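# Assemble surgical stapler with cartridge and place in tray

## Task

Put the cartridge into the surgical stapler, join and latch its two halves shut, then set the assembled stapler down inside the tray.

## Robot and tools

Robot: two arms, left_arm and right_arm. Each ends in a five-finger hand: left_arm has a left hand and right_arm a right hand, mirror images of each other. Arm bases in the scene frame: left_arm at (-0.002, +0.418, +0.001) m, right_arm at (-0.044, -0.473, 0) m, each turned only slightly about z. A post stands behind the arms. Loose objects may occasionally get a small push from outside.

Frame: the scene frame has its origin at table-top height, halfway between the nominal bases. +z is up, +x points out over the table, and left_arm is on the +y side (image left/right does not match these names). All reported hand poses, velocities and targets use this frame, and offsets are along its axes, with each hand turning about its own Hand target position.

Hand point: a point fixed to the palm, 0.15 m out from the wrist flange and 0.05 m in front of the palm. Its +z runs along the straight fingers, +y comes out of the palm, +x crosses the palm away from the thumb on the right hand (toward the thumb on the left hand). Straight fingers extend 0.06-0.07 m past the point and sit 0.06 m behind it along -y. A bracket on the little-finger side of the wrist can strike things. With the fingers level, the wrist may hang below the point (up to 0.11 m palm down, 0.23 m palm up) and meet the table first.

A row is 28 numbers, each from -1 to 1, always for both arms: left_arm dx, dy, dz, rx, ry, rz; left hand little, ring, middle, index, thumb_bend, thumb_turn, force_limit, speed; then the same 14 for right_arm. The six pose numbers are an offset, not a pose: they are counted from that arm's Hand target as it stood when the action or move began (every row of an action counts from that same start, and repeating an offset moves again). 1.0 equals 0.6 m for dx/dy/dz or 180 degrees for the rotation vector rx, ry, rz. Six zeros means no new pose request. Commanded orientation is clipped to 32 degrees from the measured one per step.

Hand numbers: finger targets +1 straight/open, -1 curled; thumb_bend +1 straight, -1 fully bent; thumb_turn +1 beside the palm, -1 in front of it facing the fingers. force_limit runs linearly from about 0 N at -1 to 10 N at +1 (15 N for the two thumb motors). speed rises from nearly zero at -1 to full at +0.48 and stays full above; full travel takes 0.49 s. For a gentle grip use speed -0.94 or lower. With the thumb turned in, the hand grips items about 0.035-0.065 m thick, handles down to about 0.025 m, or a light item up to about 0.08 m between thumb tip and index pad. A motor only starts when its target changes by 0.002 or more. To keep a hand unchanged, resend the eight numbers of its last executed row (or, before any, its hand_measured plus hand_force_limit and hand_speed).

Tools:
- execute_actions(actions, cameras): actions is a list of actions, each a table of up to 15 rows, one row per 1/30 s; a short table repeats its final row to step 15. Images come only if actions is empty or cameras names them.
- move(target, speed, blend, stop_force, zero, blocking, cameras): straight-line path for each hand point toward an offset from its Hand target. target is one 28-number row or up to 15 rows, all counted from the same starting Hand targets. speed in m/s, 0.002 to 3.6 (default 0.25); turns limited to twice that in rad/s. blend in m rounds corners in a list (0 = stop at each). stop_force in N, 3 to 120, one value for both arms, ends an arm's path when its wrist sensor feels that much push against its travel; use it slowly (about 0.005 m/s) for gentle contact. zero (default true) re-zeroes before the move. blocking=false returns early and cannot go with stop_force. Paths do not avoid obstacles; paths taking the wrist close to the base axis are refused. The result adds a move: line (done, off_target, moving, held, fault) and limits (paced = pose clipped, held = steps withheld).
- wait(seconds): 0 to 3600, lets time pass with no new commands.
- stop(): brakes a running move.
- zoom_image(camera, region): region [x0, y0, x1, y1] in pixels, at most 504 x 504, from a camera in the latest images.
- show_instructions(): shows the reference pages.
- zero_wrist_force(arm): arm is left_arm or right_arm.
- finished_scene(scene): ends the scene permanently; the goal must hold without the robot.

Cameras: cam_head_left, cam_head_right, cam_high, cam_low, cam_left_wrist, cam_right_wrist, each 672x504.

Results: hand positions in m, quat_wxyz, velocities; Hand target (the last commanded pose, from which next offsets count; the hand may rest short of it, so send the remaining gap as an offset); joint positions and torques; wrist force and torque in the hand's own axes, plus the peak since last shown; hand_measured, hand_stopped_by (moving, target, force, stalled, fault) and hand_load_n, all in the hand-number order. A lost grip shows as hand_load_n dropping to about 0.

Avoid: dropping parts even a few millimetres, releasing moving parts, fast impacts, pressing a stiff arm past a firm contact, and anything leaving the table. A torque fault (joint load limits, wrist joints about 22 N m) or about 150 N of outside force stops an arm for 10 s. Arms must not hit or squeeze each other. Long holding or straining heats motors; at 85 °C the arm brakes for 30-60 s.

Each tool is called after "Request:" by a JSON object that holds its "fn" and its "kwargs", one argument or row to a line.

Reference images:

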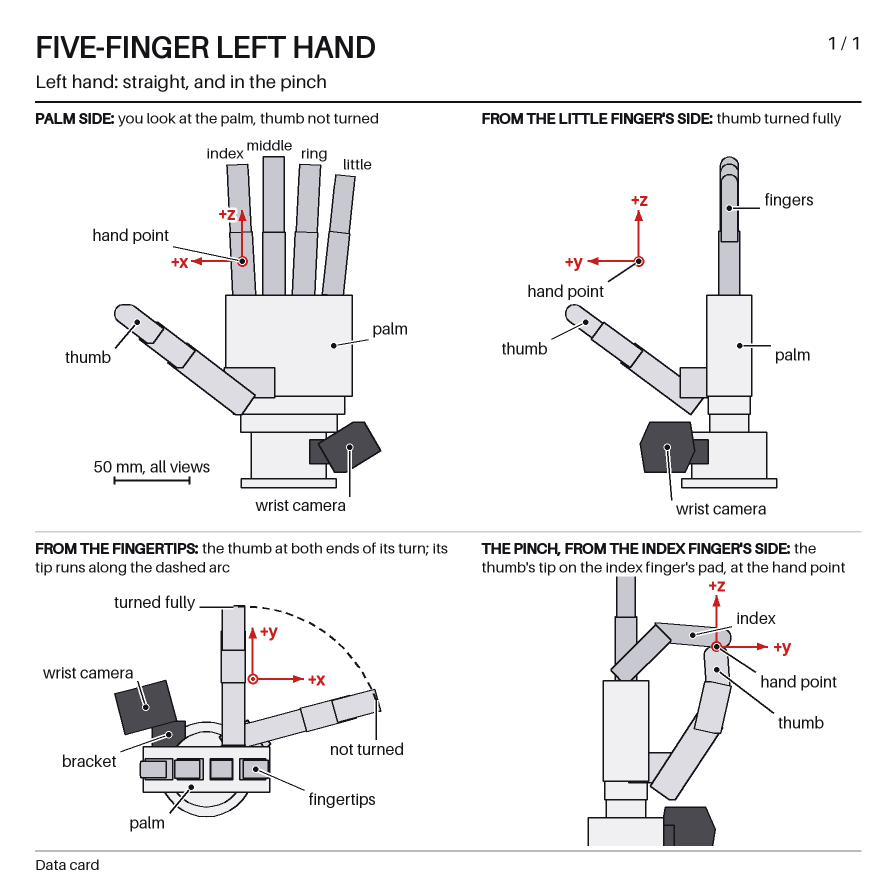

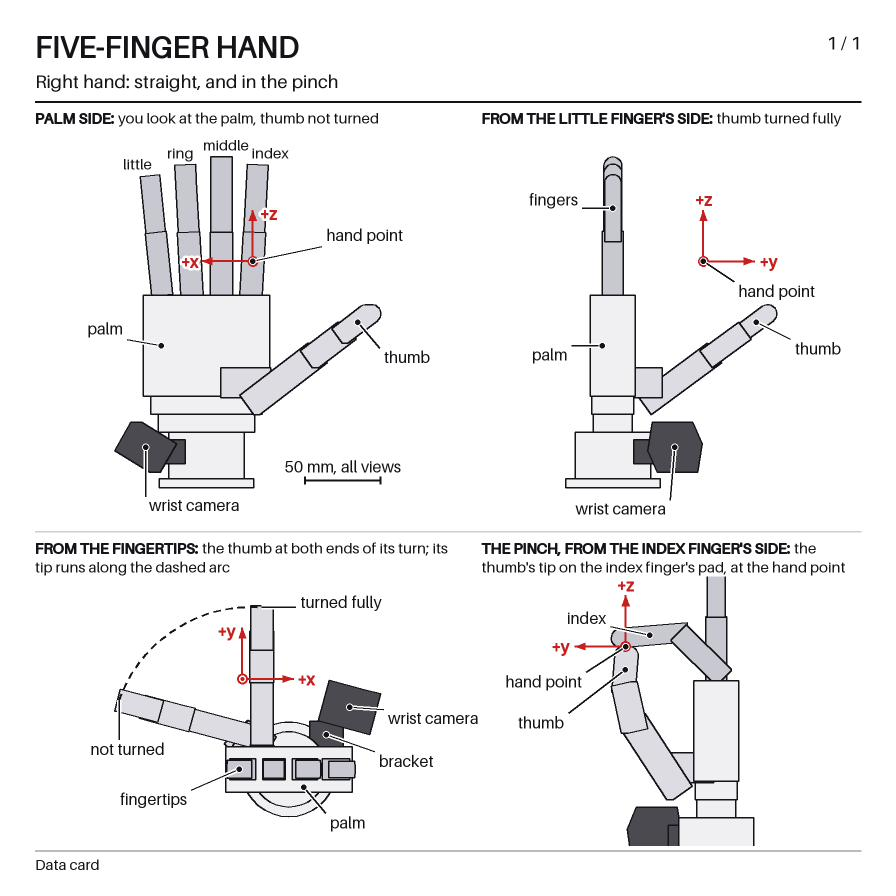

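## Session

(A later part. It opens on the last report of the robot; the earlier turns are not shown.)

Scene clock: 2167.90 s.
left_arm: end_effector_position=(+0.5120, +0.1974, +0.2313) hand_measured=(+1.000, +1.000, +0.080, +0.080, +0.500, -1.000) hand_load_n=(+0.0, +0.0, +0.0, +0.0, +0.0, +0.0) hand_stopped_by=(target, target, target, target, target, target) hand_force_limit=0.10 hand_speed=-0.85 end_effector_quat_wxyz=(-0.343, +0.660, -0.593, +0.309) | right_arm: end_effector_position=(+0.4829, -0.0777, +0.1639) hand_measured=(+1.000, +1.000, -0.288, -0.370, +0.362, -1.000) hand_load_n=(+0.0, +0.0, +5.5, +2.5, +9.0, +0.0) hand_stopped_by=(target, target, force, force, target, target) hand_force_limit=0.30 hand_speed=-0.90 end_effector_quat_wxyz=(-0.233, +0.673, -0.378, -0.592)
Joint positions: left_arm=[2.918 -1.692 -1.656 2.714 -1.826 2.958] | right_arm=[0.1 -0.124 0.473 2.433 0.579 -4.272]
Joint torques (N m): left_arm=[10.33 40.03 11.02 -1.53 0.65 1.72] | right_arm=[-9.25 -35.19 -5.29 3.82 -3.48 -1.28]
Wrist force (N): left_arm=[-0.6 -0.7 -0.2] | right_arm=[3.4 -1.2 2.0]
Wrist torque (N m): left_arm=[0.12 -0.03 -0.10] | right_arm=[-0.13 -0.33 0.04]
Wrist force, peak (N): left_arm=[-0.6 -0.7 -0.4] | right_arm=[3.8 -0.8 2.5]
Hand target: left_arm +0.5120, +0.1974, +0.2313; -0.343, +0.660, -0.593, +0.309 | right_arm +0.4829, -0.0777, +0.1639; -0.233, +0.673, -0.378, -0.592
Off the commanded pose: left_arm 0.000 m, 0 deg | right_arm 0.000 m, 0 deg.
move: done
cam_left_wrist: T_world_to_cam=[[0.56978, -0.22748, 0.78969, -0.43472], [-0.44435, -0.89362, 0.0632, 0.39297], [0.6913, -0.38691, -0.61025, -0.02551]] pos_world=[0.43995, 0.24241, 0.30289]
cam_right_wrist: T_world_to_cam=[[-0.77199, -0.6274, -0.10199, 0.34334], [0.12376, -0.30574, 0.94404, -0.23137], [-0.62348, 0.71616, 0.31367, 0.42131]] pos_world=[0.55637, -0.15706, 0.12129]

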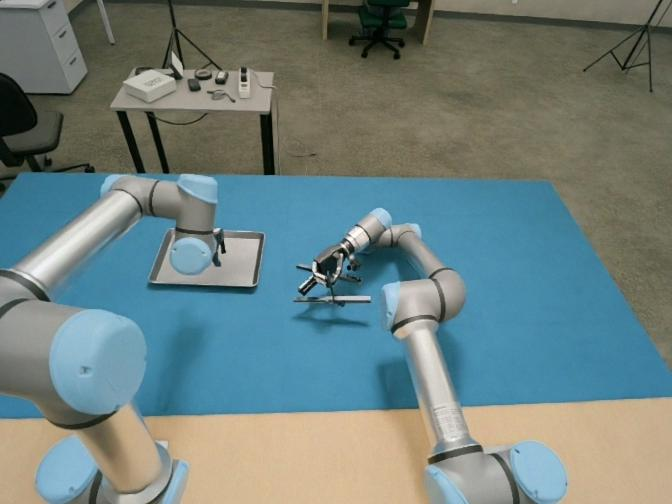

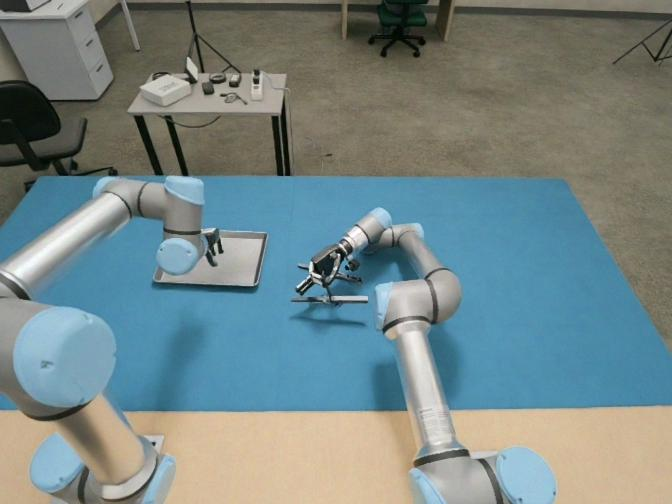

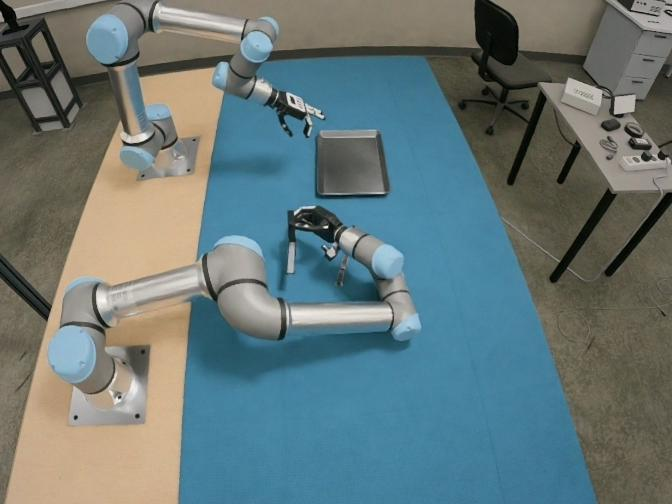

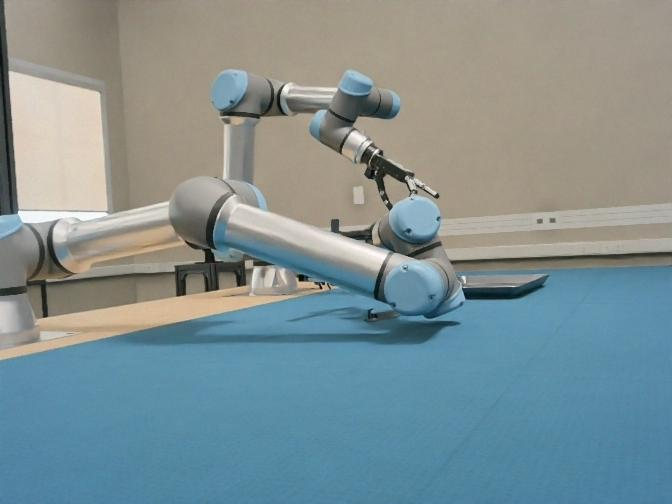

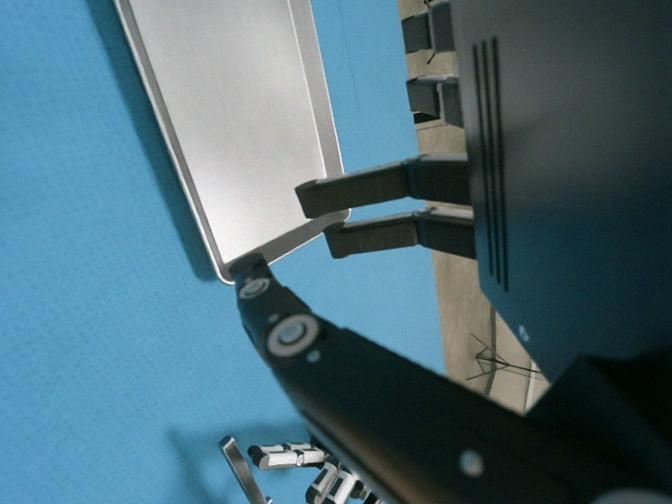

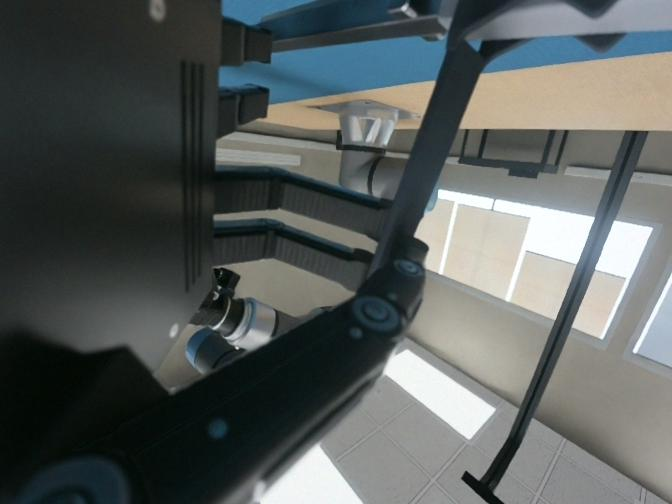

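Request:
{"fn": "move", "kwargs": {
  "target": [
    [0,0,0,0,0,0,1,1,0.08,0.08,0.5,-1,0.1,-0.85,0,0,-0.06,0,0,0,1,1,-0.72,-0.72,0.36,-1,0.3,-0.9]
  ],
  "speed": 0.03,
  "cameras": ["cam_low","cam_left_wrist","cam_high"]
}}

Request:
{"fn": "zoom_image", "kwargs": {
  "camera": "cam_low",
  "region": [260, 220, 420, 350]
}}

Request:
{"fn": "zoom_image", "kwargs": {
  "camera": "cam_high",
  "region": [250, 190, 370, 300]
}}

Scene clock: 2216.70 s.
left_arm: end_effector_position=(+0.5120, +0.1974, +0.2313) hand_measured=(+1.000, +1.000, +0.080, +0.080, +0.500, -1.000) hand_load_n=(+0.0, +0.0, +0.0, +0.0, +0.0, +0.0) hand_stopped_by=(target, target, target, target, target, target) hand_force_limit=0.10 hand_speed=-0.85 end_effector_quat_wxyz=(-0.343, +0.660, -0.593, +0.309) | right_arm: end_effector_position=(+0.4831, -0.0777, +0.1503) hand_measured=(+1.000, +1.000, -0.288, -0.370, +0.362, -1.000) hand_load_n=(+0.0, +0.0, +6.0, +2.5, +9.0, +0.0) hand_stopped_by=(target, target, force, force, target, target) hand_force_limit=0.30 hand_speed=-0.90 end_effector_quat_wxyz=(-0.234, +0.675, -0.377, -0.590) end_effector_velocity=(+0.000, +0.000, +0.004) end_effector_angular_velocity=(+0.001, -0.010, +0.001)
Joint positions: left_arm=[2.918 -1.692 -1.656 2.714 -1.826 2.958] | right_arm=[0.1 -0.098 0.452 2.424 0.579 -4.272]
Joint velocities: left_arm=[within noise] | right_arm=[0 -0.005 -0.006 0 0.001 0.001]
Joint torques (N m): left_arm=[9.6 40.46 11.03 -1.59 0.52 1.64] | right_arm=[0.28 -43.26 -8.81 1.84 -0.59 0.1]
Wrist force (N): left_arm=[-0.5 -0.4 -0.1] | right_arm=[3.1 -1.6 2.3]
Wrist torque (N m): left_arm=[0.15 -0.03 -0.11] | right_arm=[-0.19 -0.29 0.00]
Wrist force, peak (N): left_arm=[-0.8 -0.6 -0.4] | right_arm=[3.8 -1.5 2.4]
Hand target: left_arm +0.5120, +0.1974, +0.2313; -0.343, +0.660, -0.593, +0.309 | right_arm +0.4831, -0.0777, +0.1503; -0.234, +0.675, -0.377, -0.590 (not the last commanded pose)
Off the commanded pose: left_arm 0.000 m, 0 deg | right_arm 0.022 m, 0 deg.
FORCE FAULT: contact force on the right arm reached its limit, and that arm stopped. The contact can be on any part of that arm, not only on its tool. That arm's remaining commands of this call were not run. That arm is still stopped at the end of this call. That arm stays stopped for about 10 more seconds. Until then a move that you send moves the other arm only, and its call returns only when the move has ended. Once the stop has ended, the next robot result says so. If the stop ends while you think or write, that arm runs what you send next, counted from a new Hand target: where the arm stands when the stop ends. While its stop runs, that arm, its gripper or tool too, takes no new command. Until it ends, the stop uses up actions while you think or wait. An arm that is not stopped still takes commands.
move: fault (right_arm)
cam_left_wrist: T_world_to_cam=[[0.56978, -0.22748, 0.78969, -0.43472], [-0.44435, -0.89362, 0.0632, 0.39297], [0.6913, -0.38691, -0.61025, -0.02551]] pos_world=[0.43995, 0.24241, 0.30289]
Images, in order (width x height): cam_high 672x504, cam_low 672x504, cam_left_wrist 672x504.

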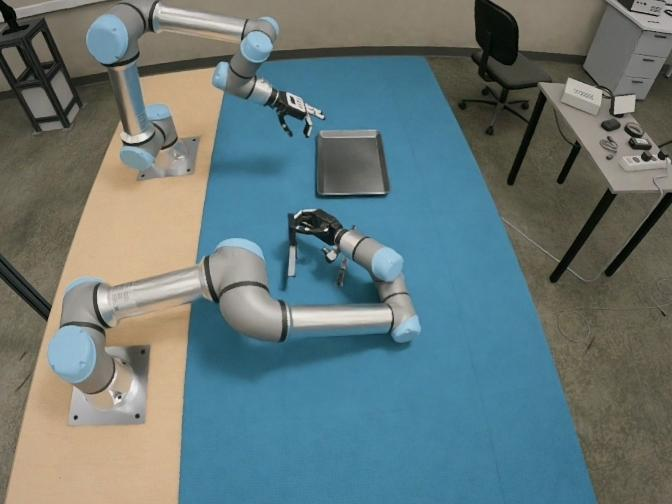

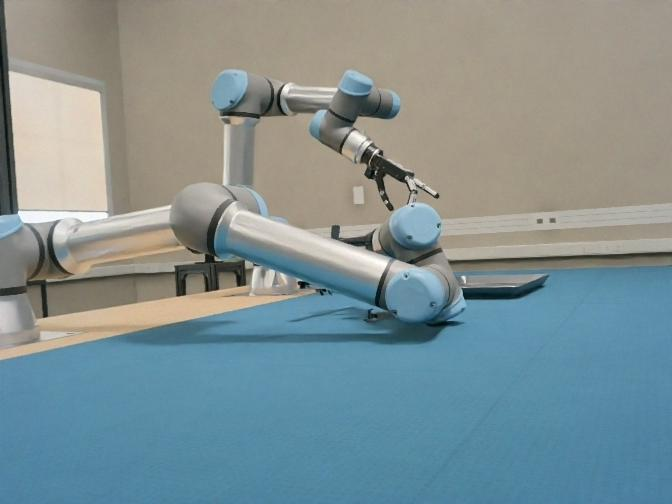

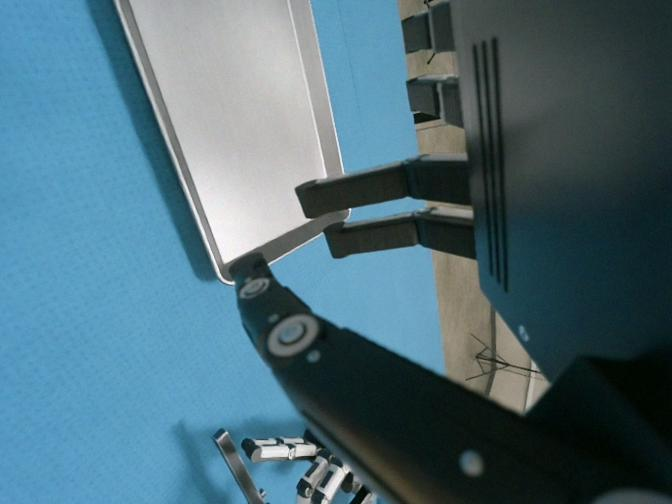

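Scaled by 3.150 from the camera's image (finer frame: 960x720).

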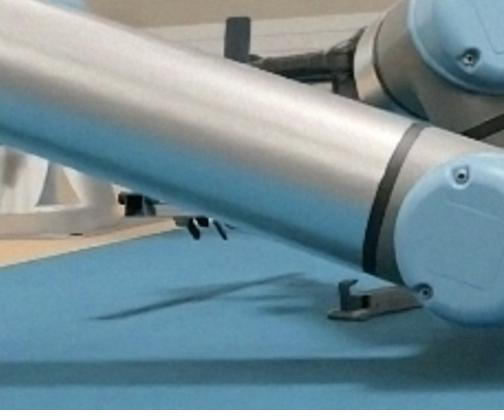

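Scaled by 4.200 from the camera's image (finer frame: 960x720).

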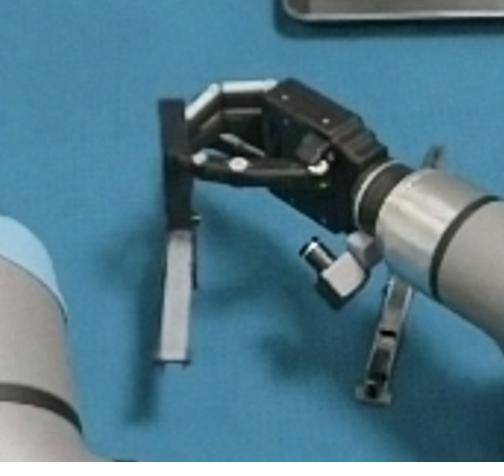

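Request:
{"fn": "wait", "kwargs": {
  "seconds": 1
}}

Scene clock: 2292.37 s.
left_arm: end_effector_position=(+0.5120, +0.1974, +0.2313) hand_measured=(+1.000, +1.000, +0.080, +0.080, +0.500, -1.000) hand_load_n=(+0.0, +0.0, +0.0, +0.0, +0.0, +0.0) hand_stopped_by=(target, target, target, target, target, target) hand_force_limit=0.10 hand_speed=-0.85 end_effector_quat_wxyz=(-0.343, +0.660, -0.593, +0.309) | right_arm: end_effector_position=(+0.4832, -0.0777, +0.1511) hand_measured=(+1.000, +1.000, -0.288, -0.370, +0.362, -1.000) hand_load_n=(+0.0, +0.0, +6.0, +2.5, +9.0, +0.0) hand_stopped_by=(target, target, force, force, target, target) hand_force_limit=0.30 hand_speed=-0.90 end_effector_quat_wxyz=(-0.234, +0.675, -0.377, -0.589)
Joint positions: left_arm=[2.918 -1.692 -1.656 2.714 -1.826 2.958] | right_arm=[0.1 -0.099 0.451 2.424 0.579 -4.272]
Joint torques (N m): left_arm=[10.9 40.8 10.74 -1.59 0.25 1.55] | right_arm=[0.21 -51.25 -18.49 1.81 -0.44 0.19]
Wrist force (N): left_arm=[-0.6 -0.5 -0.1] | right_arm=[3.3 -1.2 2.2]
Wrist torque (N m): left_arm=[0.14 -0.03 -0.11] | right_arm=[-0.13 -0.32 0.03]
Wrist force, peak (N): left_arm=[-0.6 -0.8 -0.2] | right_arm=[3.6 -1.6 2.4]
Hand target: left_arm +0.5120, +0.1974, +0.2313; -0.343, +0.660, -0.593, +0.309 | right_arm +0.4832, -0.0777, +0.1511; -0.234, +0.675, -0.377, -0.589 (not the last commanded pose)
Off the commanded pose: left_arm 0.000 m, 0 deg | right_arm 0.023 m, 0 deg.
FORCE FAULT, CONTINUED: the right arm's stop, for the force fault that an earlier result reported, is over. The rest of the stop counts as 19 of the actions that you can send in this scene. During its stop the right arm's controller moved it back a little. That arm's target is now where it stood when the stop ended, not its last command. That arm accepts commands again.
wait: 1.00 s; at rest from the start

Request:
{"fn": "move", "kwargs": {
  "target": [-0.055,-0.17,0.148,0,0,-0.5335,1,1,-0.1,-0.1,0.5,-1,0.1,0,0,0,0.05,0,0,0,1,1,-0.72,-0.72,0.36,-1,0.3,-0.9],
  "speed": 0.08,
  "cameras": ["cam_left_wrist","cam_high","cam_low"]
}}

Scene clock: 2308.93 s.
left_arm: end_effector_position=(+0.4806, +0.1003, +0.3158) hand_measured=(+1.000, +1.000, -0.100, -0.100, +0.500, -1.000) hand_load_n=(-0.5, +0.0, +0.0, +0.0, +0.0, +0.0) hand_stopped_by=(target, target, target, target, target, target) hand_force_limit=0.10 hand_speed=0.00 end_effector_quat_wxyz=(+0.019, -0.037, +0.886, -0.461) | right_arm: end_effector_position=(+0.4832, -0.0777, +0.1796) hand_measured=(+1.000, +1.000, -0.288, -0.370, +0.362, -1.000) hand_load_n=(+0.0, +0.0, +6.0, +2.5, +9.0, +0.0) hand_stopped_by=(target, target, force, force, target, target) hand_force_limit=0.30 hand_speed=-0.90 end_effector_quat_wxyz=(-0.234, +0.675, -0.377, -0.589)
Joint positions: left_arm=[3.101 -2.084 -1.083 1.746 -0.619 4.529] | right_arm=[0.1 -0.149 0.481 2.444 0.579 -4.272]
Joint torques (N m): left_arm=[-7.14 18.53 29.53 -4.07 2.73 2.27] | right_arm=[3.42 -78.9 -6.04 3.7 1.82 1.28]
Wrist force (N): left_arm=[-0.6 -0.6 -0.2] | right_arm=[3.2 -1.2 2.0]
Wrist torque (N m): left_arm=[0.14 -0.03 -0.10] | right_arm=[-0.12 -0.30 0.03]
Wrist force, peak (N): left_arm=[-0.7 -0.7 -0.2] | right_arm=[3.7 -1.4 2.4]
Hand target: left_arm +0.4806, +0.1003, +0.3158; +0.019, -0.037, +0.886, -0.461 (not the last commanded pose) | right_arm +0.4832, -0.0777, +0.1796; -0.234, +0.675, -0.377, -0.589 (not the last commanded pose)
Off the commanded pose: left_arm 0.007 m, 5 deg | right_arm 0.001 m, 0 deg.
move: off_target (left_arm; path cut at 10 s)
cam_left_wrist: T_world_to_cam=[[-0.24108, -0.5642, 0.78966, -0.08209], [-0.88274, 0.4656, 0.06316, 0.36129], [-0.4033, -0.68183, -0.61029, 0.56594]] pos_world=[0.52737, 0.17135, 0.38739]
Images, in order (width x height): cam_high 672x504, cam_low 672x504, cam_left_wrist 672x504.

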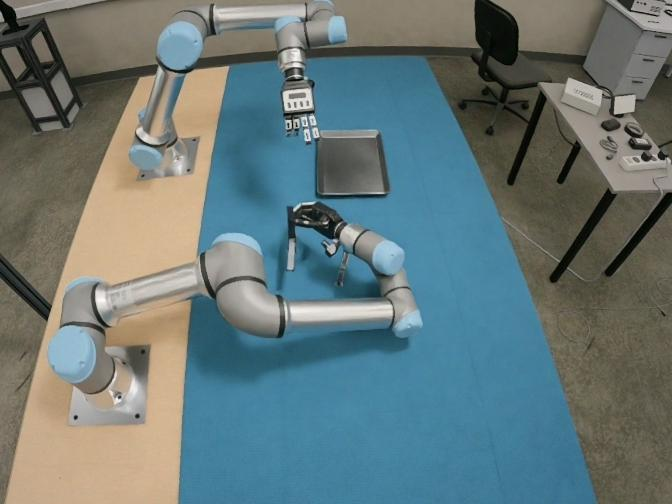

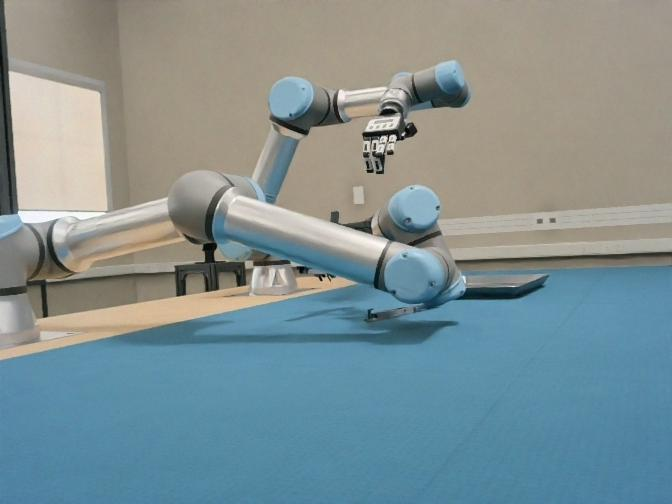

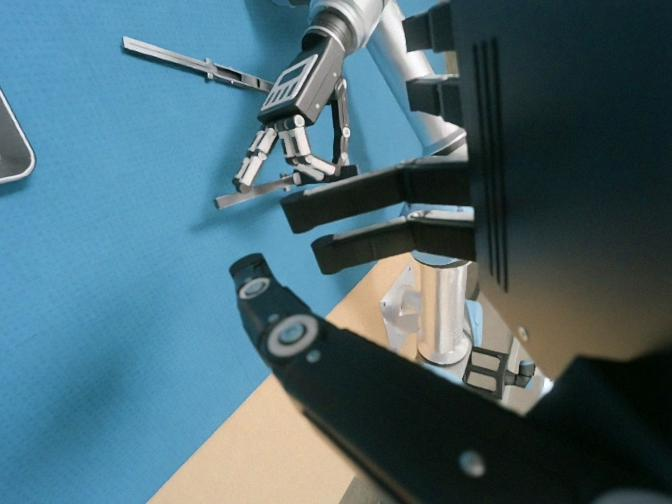

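Request:
{"fn": "zoom_image", "kwargs": {
  "camera": "cam_left_wrist",
  "region": [200, 40, 400, 260]
}}

Scaled by 2.291 from the camera's image (finer frame: 960x720).

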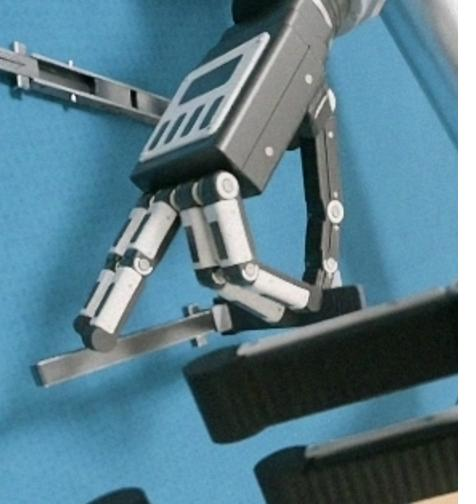

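Request:
{"fn": "move", "kwargs": {
  "target": [-0.0293,-0.3388,-0.0263,0,0,-0.0267,-0.8,-0.8,-0.1,-0.1,0.5,-1,0.1,0,0,0,0,0,0,0,1,1,-0.72,-0.72,0.36,-1,0.3,-0.9],
  "speed": 0.08,
  "cameras": ["cam_left_wrist","cam_high","cam_low"]
}}

Request:
{"fn": "zoom_image", "kwargs": {
  "camera": "cam_left_wrist",
  "region": [140, 140, 440, 360]
}}

Scene clock: 2341.03 s.
left_arm: end_effector_position=(+0.4630, -0.1029, +0.3000) hand_measured=(-0.800, -0.800, -0.100, -0.100, +0.500, -1.000) hand_load_n=(+0.0, +0.0, +0.0, +0.0, +0.0, +0.0) hand_stopped_by=(target, target, target, target, target, target) hand_force_limit=0.10 hand_speed=0.00 end_effector_quat_wxyz=(+0.000, +0.001, +0.887, -0.462) | right_arm: end_effector_position=(+0.4832, -0.0777, +0.1796) hand_measured=(+1.000, +1.000, -0.288, -0.370, +0.362, -1.000) hand_load_n=(+0.0, +0.0, +6.0, +2.5, +9.0, +0.0) hand_stopped_by=(target, target, force, force, target, target) hand_force_limit=0.30 hand_speed=-0.90 end_effector_quat_wxyz=(-0.234, +0.675, -0.377, -0.589)
Joint positions: left_arm=[2.731 -2.334 -0.628 1.89 -0.712 4.088] | right_arm=[0.1 -0.149 0.481 2.444 0.579 -4.272]
Joint torques (N m): left_arm=[-7.14 25.47 30.78 -3.44 -0.58 -2.29] | right_arm=[3.11 -79.77 -5.65 3.55 1.12 -0.35]
Wrist force (N): left_arm=[-0.4 -0.4 -0.2] | right_arm=[3.4 -1.2 1.9]
Wrist torque (N m): left_arm=[0.18 -0.03 -0.01] | right_arm=[-0.12 -0.32 0.04]
Wrist force, peak (N): left_arm=[-0.7 -0.6 -0.5] | right_arm=[3.7 -1.6 2.5]
Hand target: left_arm +0.4630, -0.1030, +0.3000; +0.000, +0.001, +0.887, -0.462 | right_arm +0.4832, -0.0777, +0.1796; -0.234, +0.675, -0.377, -0.589
Off the commanded pose: left_arm 0.000 m, 0 deg | right_arm 0.000 m, 0 deg.
move: done
cam_left_wrist: T_world_to_cam=[[-0.28759, -0.54193, 0.78968, -0.16482], [-0.84054, 0.53806, 0.06314, 0.42931], [-0.45912, -0.6456, -0.61025, 0.44021]] pos_world=[0.51556, -0.03612, 0.37169]
Images, in order (width x height): cam_high 672x504, cam_low 672x504, cam_left_wrist 672x504.

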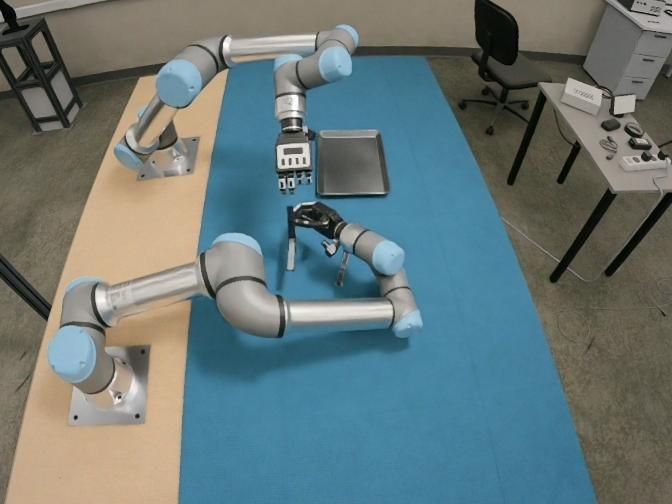

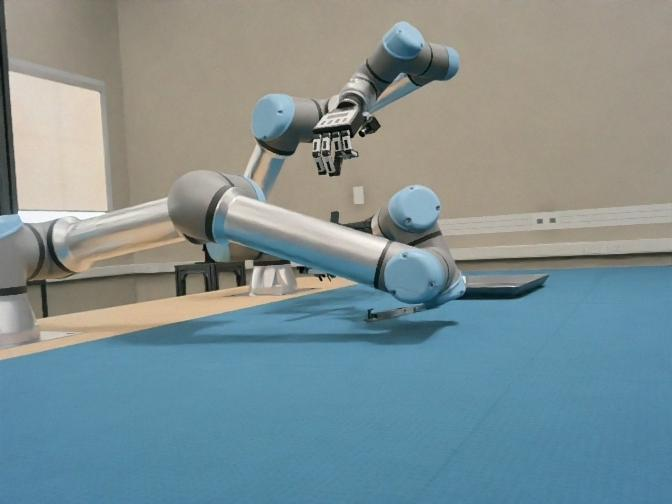

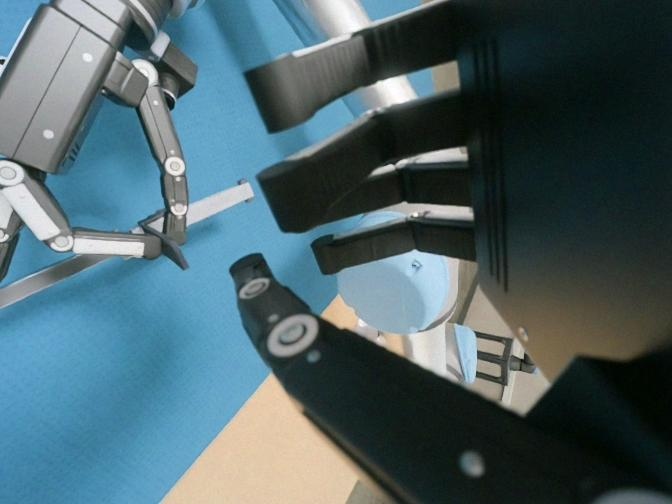

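Scaled by 1.680 from the camera's image (finer frame: 960x720).

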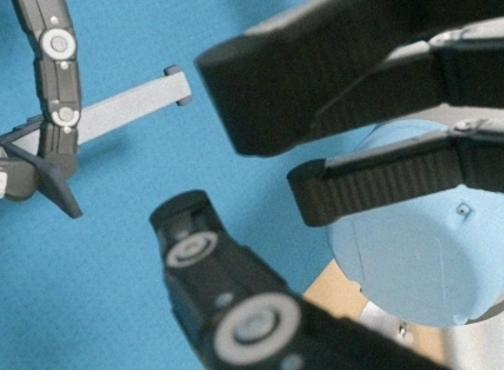

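Request:
{"fn": "zoom_image", "kwargs": {
  "camera": "cam_left_wrist",
  "region": [100, 150, 270, 290]
}}

Scaled by 2.965 from the camera's image (finer frame: 960x720).

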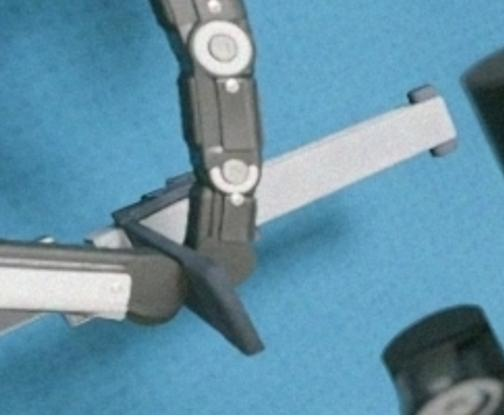

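Request:
{"fn": "move", "kwargs": {
  "target": [0,0.0108,-0.1433,0,0,0,-0.8,-0.8,-0.1,-0.1,0.5,-1,0.1,0,0,0,0,0,0,0,1,1,-0.72,-0.72,0.36,-1,0.3,-0.9],
  "speed": 0.04,
  "stop_force": 4,
  "cameras": ["cam_left_wrist","cam_high","cam_low"]
}}

Request:
{"fn": "zoom_image", "kwargs": {
  "camera": "cam_left_wrist",
  "region": [140, 140, 440, 360]
}}

Request:
{"fn": "zoom_image", "kwargs": {
  "camera": "cam_high",
  "region": [250, 150, 370, 270]
}}

Scene clock: 2418.60 s.
left_arm: end_effector_position=(+0.4630, -0.0965, +0.2141) hand_measured=(-0.800, -0.800, -0.100, -0.100, +0.500, -1.000) hand_load_n=(+0.0, +0.0, +0.0, +0.0, +0.0, +0.0) hand_stopped_by=(target, target, target, target, target, target) hand_force_limit=0.10 hand_speed=0.00 end_effector_quat_wxyz=(+0.000, +0.001, +0.887, -0.462) | right_arm: end_effector_position=(+0.4832, -0.0777, +0.1796) hand_measured=(+1.000, +1.000, -0.288, -0.370, +0.362, -1.000) hand_load_n=(+0.0, +0.0, +6.0, +2.5, +8.5, +0.0) hand_stopped_by=(target, target, force, force, target, target) hand_force_limit=0.30 hand_speed=-0.90 end_effector_quat_wxyz=(-0.234, +0.675, -0.377, -0.589)
Joint positions: left_arm=[2.741 -2.305 -0.9 2.123 -0.708 4.101] | right_arm=[0.1 -0.149 0.481 2.444 0.579 -4.272]
Joint torques (N m): left_arm=[10.45 44.91 9.9 -0.12 2.34 -0.36] | right_arm=[3.04 -77.88 -5.94 3.53 0.44 -1.08]
Wrist force (N): left_arm=[-0.6 -0.4 -0.3] | right_arm=[3.3 -1.2 2.1]
Wrist torque (N m): left_arm=[0.17 0.00 -0.12] | right_arm=[-0.13 -0.30 0.03]
Wrist force, peak (N): left_arm=[-0.4 -0.8 -0.3] | right_arm=[3.5 -1.6 2.5]
Hand target: left_arm +0.4630, -0.0965, +0.2141; +0.000, +0.001, +0.887, -0.462 | right_arm +0.4832, -0.0777, +0.1796; -0.234, +0.675, -0.377, -0.589
Off the commanded pose: left_arm 0.000 m, 0 deg | right_arm 0.000 m, 0 deg.
move: done
cam_left_wrist: T_world_to_cam=[[-0.28767, -0.54195, 0.78964, -0.09339], [-0.84052, 0.53809, 0.0631, 0.4313], [-0.45909, -0.64556, -0.61032, 0.39187]] pos_world=[0.51556, -0.02972, 0.28569]
Images, in order (width x height): cam_high 672x504, cam_low 672x504, cam_left_wrist 672x504.

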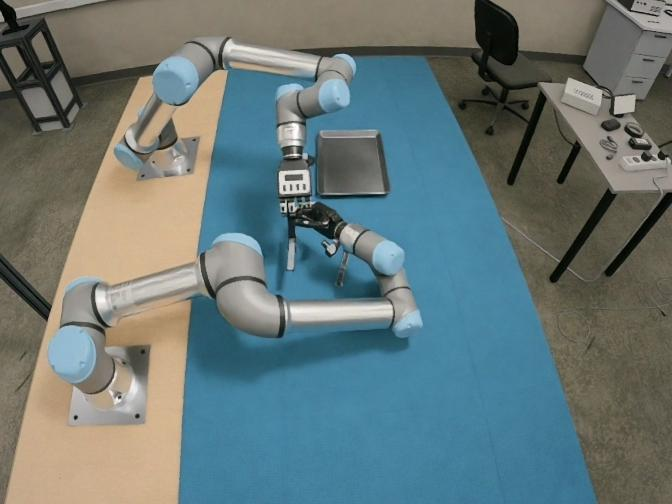

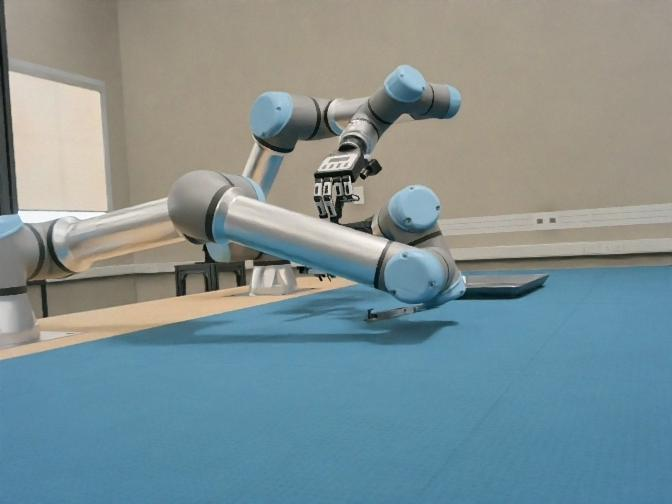

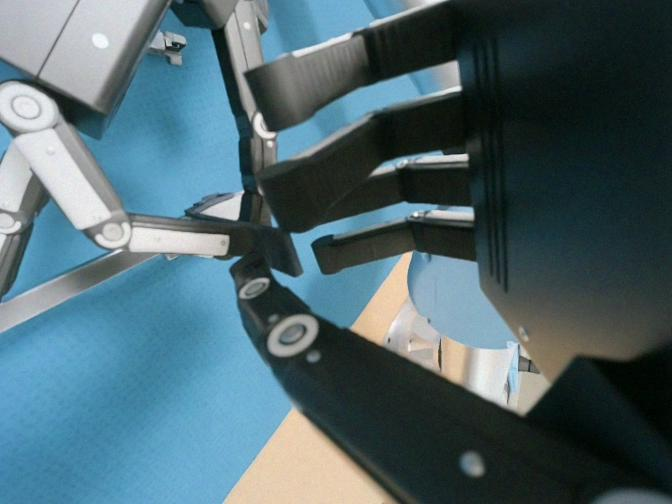

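Scaled by 1.680 from the camera's image (finer frame: 960x720).

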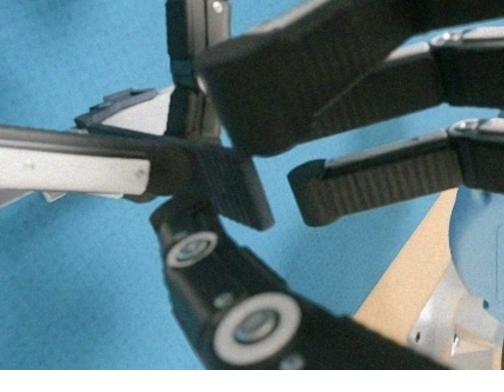

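Scaled by 4.200 from the camera's image (finer frame: 960x720).

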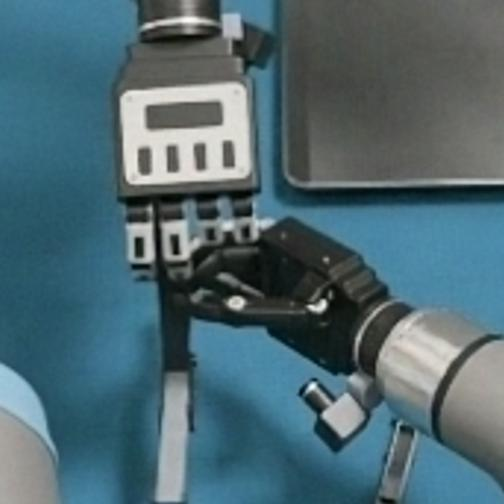

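Request:
{"fn": "execute_actions", "kwargs": {
  "actions": [],
  "cameras": ["all"]
}}

Scene clock: 2454.80 s.
left_arm: end_effector_position=(+0.4630, -0.0965, +0.2141) hand_measured=(-0.800, -0.800, -0.100, -0.100, +0.500, -1.000) hand_load_n=(+0.0, +0.0, +0.0, +0.0, +0.0, +0.0) hand_stopped_by=(target, target, target, target, target, target) hand_force_limit=0.10 hand_speed=0.00 end_effector_quat_wxyz=(+0.000, +0.001, +0.887, -0.462) | right_arm: end_effector_position=(+0.4832, -0.0777, +0.1796) hand_measured=(+1.000, +1.000, -0.288, -0.370, +0.362, -1.000) hand_load_n=(+0.0, +0.0, +6.0, +2.5, +9.0, +0.0) hand_stopped_by=(target, target, force, force, target, target) hand_force_limit=0.30 hand_speed=-0.90 end_effector_quat_wxyz=(-0.234, +0.675, -0.377, -0.589)
Joint positions: left_arm=[2.741 -2.305 -0.9 2.123 -0.708 4.101] | right_arm=[0.1 -0.149 0.481 2.444 0.579 -4.272]
Joint velocities: within noise
Joint torques (N m): left_arm=[10.93 27.61 9.69 -0.17 2.44 -2.07] | right_arm=[2.79 -78.05 -6.54 3.29 0.1 -1.25]
Motor temperatures (°C): left_arm=[30 32 28 34 31 35] | right_arm=[28 39 33 33 38 36]
Wrist force (N): left_arm=[-0.5 -0.3 -0.4] | right_arm=[3.5 -0.8 2.0]
Wrist torque (N m): left_arm=[0.19 -0.03 -0.12] | right_arm=[-0.08 -0.34 0.07]
Wrist force, peak (N): left_arm=[-0.7 -0.5 -0.4] | right_arm=[3.8 -1.6 2.3]
Hand target: left_arm +0.4630, -0.0965, +0.2141; +0.000, +0.001, +0.887, -0.462 | right_arm +0.4832, -0.0777, +0.1796; -0.234, +0.675, -0.377, -0.589
Off the commanded pose: left_arm 0.000 m, 0 deg | right_arm 0.000 m, 0 deg.
camera_calibration:
cam_left_wrist: T_world_to_cam=[[-0.28752, -0.54197, 0.78968, -0.09348], [-0.84056, 0.53802, 0.0632, 0.43129], [-0.45912, -0.6456, -0.61025, 0.39186]] pos_world=[0.51556, -0.02972, 0.28569]
cam_right_wrist: T_world_to_cam=[[-0.77127, -0.62725, -0.1082, 0.34601], [0.11696, -0.30674, 0.94458, -0.24315], [-0.62567, 0.71587, 0.30994, 0.41824]] pos_world=[0.55699, -0.15695, 0.13748]

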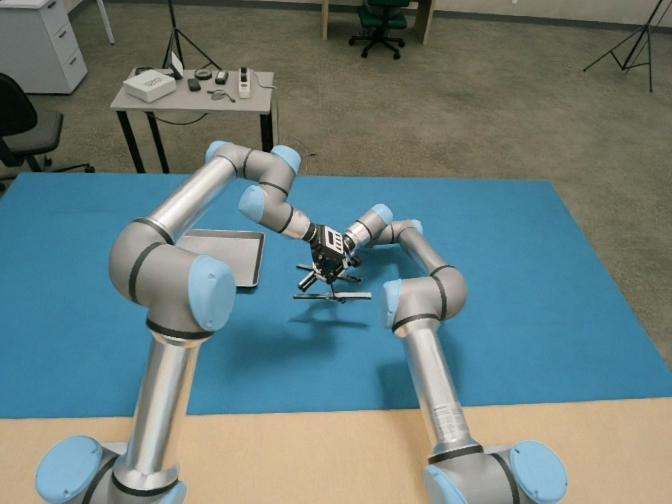

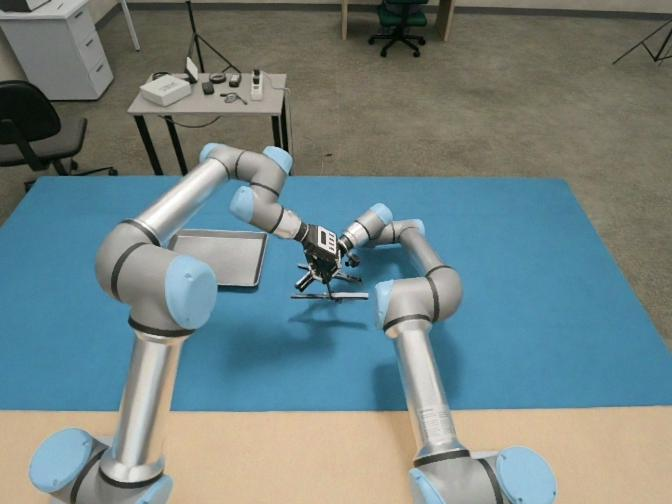

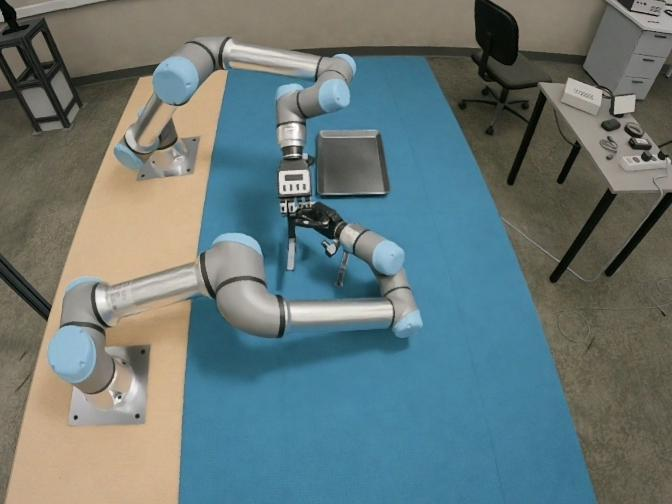

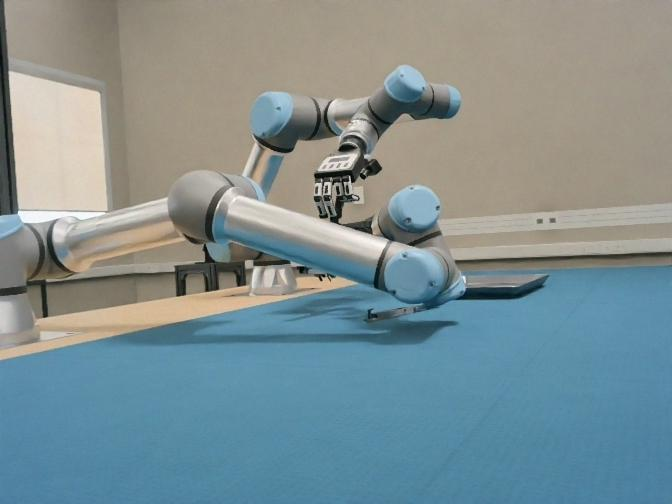

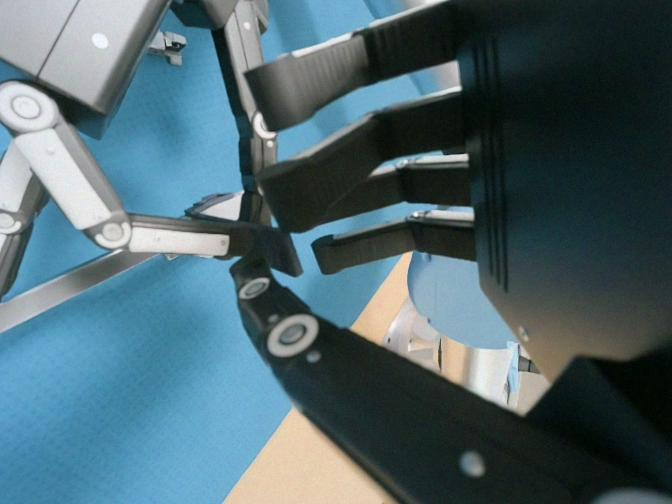

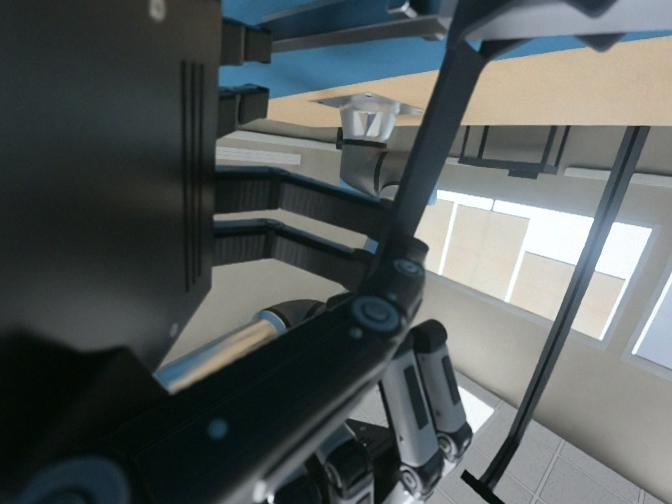

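Request:
{"fn": "zoom_image", "kwargs": {
  "camera": "cam_left_wrist",
  "region": [180, 170, 400, 335]
}}

Request:
{"fn": "zoom_image", "kwargs": {
  "camera": "cam_right_wrist",
  "region": [320, 140, 520, 504]
}}

Scaled by 2.291 from the camera's image (finer frame: 960x720).

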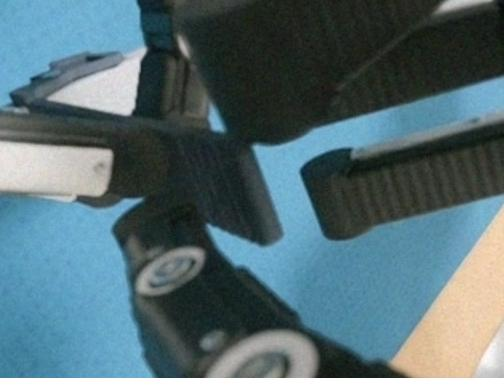

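Scaled by 1.385 from the camera's image (finer frame: 960x720).

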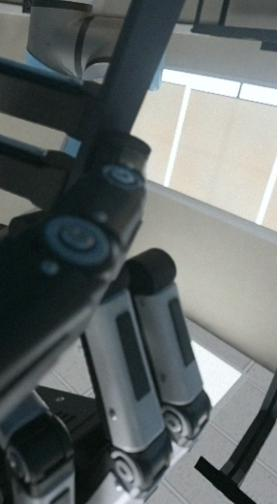

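Request:
{"fn": "move", "kwargs": {
  "target": [0,-0.01167,-0.005,0,0,0,-0.8,-0.8,-0.1,-0.1,0.5,-1,0.1,0,0,0,0,0,0,0,1,1,-0.72,-0.72,0.36,-1,0.3,-0.9],
  "speed": 0.03,
  "cameras": ["cam_left_wrist"]
}}

Request:
{"fn": "zoom_image", "kwargs": {
  "camera": "cam_left_wrist",
  "region": [180, 170, 400, 335]
}}

Scene clock: 2476.50 s.
left_arm: end_effector_position=(+0.4630, -0.1034, +0.2111) hand_measured=(-0.800, -0.800, -0.100, -0.100, +0.500, -1.000) hand_load_n=(+0.0, +0.0, +0.0, +0.0, +0.0, +0.0) hand_stopped_by=(target, target, target, target, target, target) hand_force_limit=0.10 hand_speed=0.00 end_effector_quat_wxyz=(+0.000, +0.001, +0.887, -0.462) | right_arm: end_effector_position=(+0.4832, -0.0777, +0.1796) hand_measured=(+1.000, +1.000, -0.288, -0.370, +0.362, -1.000) hand_load_n=(+0.0, +0.0, +5.5, +2.5, +9.0, +0.0) hand_stopped_by=(target, target, force, force, target, target) hand_force_limit=0.30 hand_speed=-0.90 end_effector_quat_wxyz=(-0.234, +0.675, -0.377, -0.589)
Joint positions: left_arm=[2.73 -2.316 -0.886 2.131 -0.713 4.087] | right_arm=[0.1 -0.149 0.481 2.444 0.579 -4.272]
Joint torques (N m): left_arm=[-5.31 25.76 30.63 -0.21 -0.8 -2.37] | right_arm=[3.21 -78.01 -6.2 3 -0.42 -1.13]
Wrist force (N): left_arm=[-0.6 -0.5 -0.4] | right_arm=[3.3 -1.0 2.2]
Wrist torque (N m): left_arm=[0.16 -0.02 -0.01] | right_arm=[-0.12 -0.30 0.04]
Wrist force, peak (N): left_arm=[-1.2 0.1 -0.9] | right_arm=[3.4 -1.4 2.6]
Hand target: left_arm +0.4630, -0.1035, +0.2111; +0.000, +0.001, +0.887, -0.462 | right_arm +0.4832, -0.0777, +0.1796; -0.234, +0.675, -0.377, -0.589
Off the commanded pose: left_arm 0.000 m, 0 deg | right_arm 0.000 m, 0 deg.
move: done
cam_left_wrist: T_world_to_cam=[[-0.28758, -0.54191, 0.7897, -0.09477], [-0.8405, 0.53812, 0.06319, 0.43511], [-0.4592, -0.64557, -0.61023, 0.38567]] pos_world=[0.51556, -0.03652, 0.28269]

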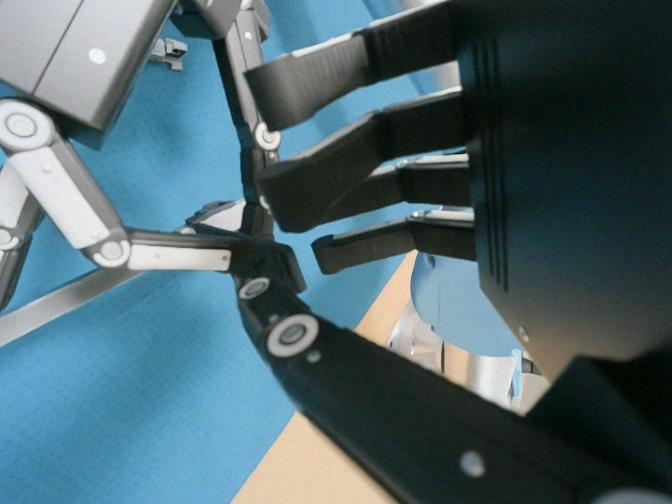

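Scaled by 2.291 from the camera's image (finer frame: 960x720).

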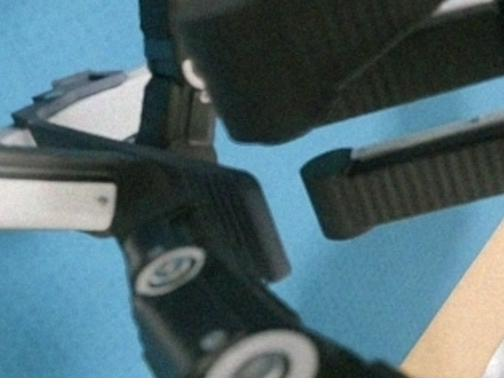

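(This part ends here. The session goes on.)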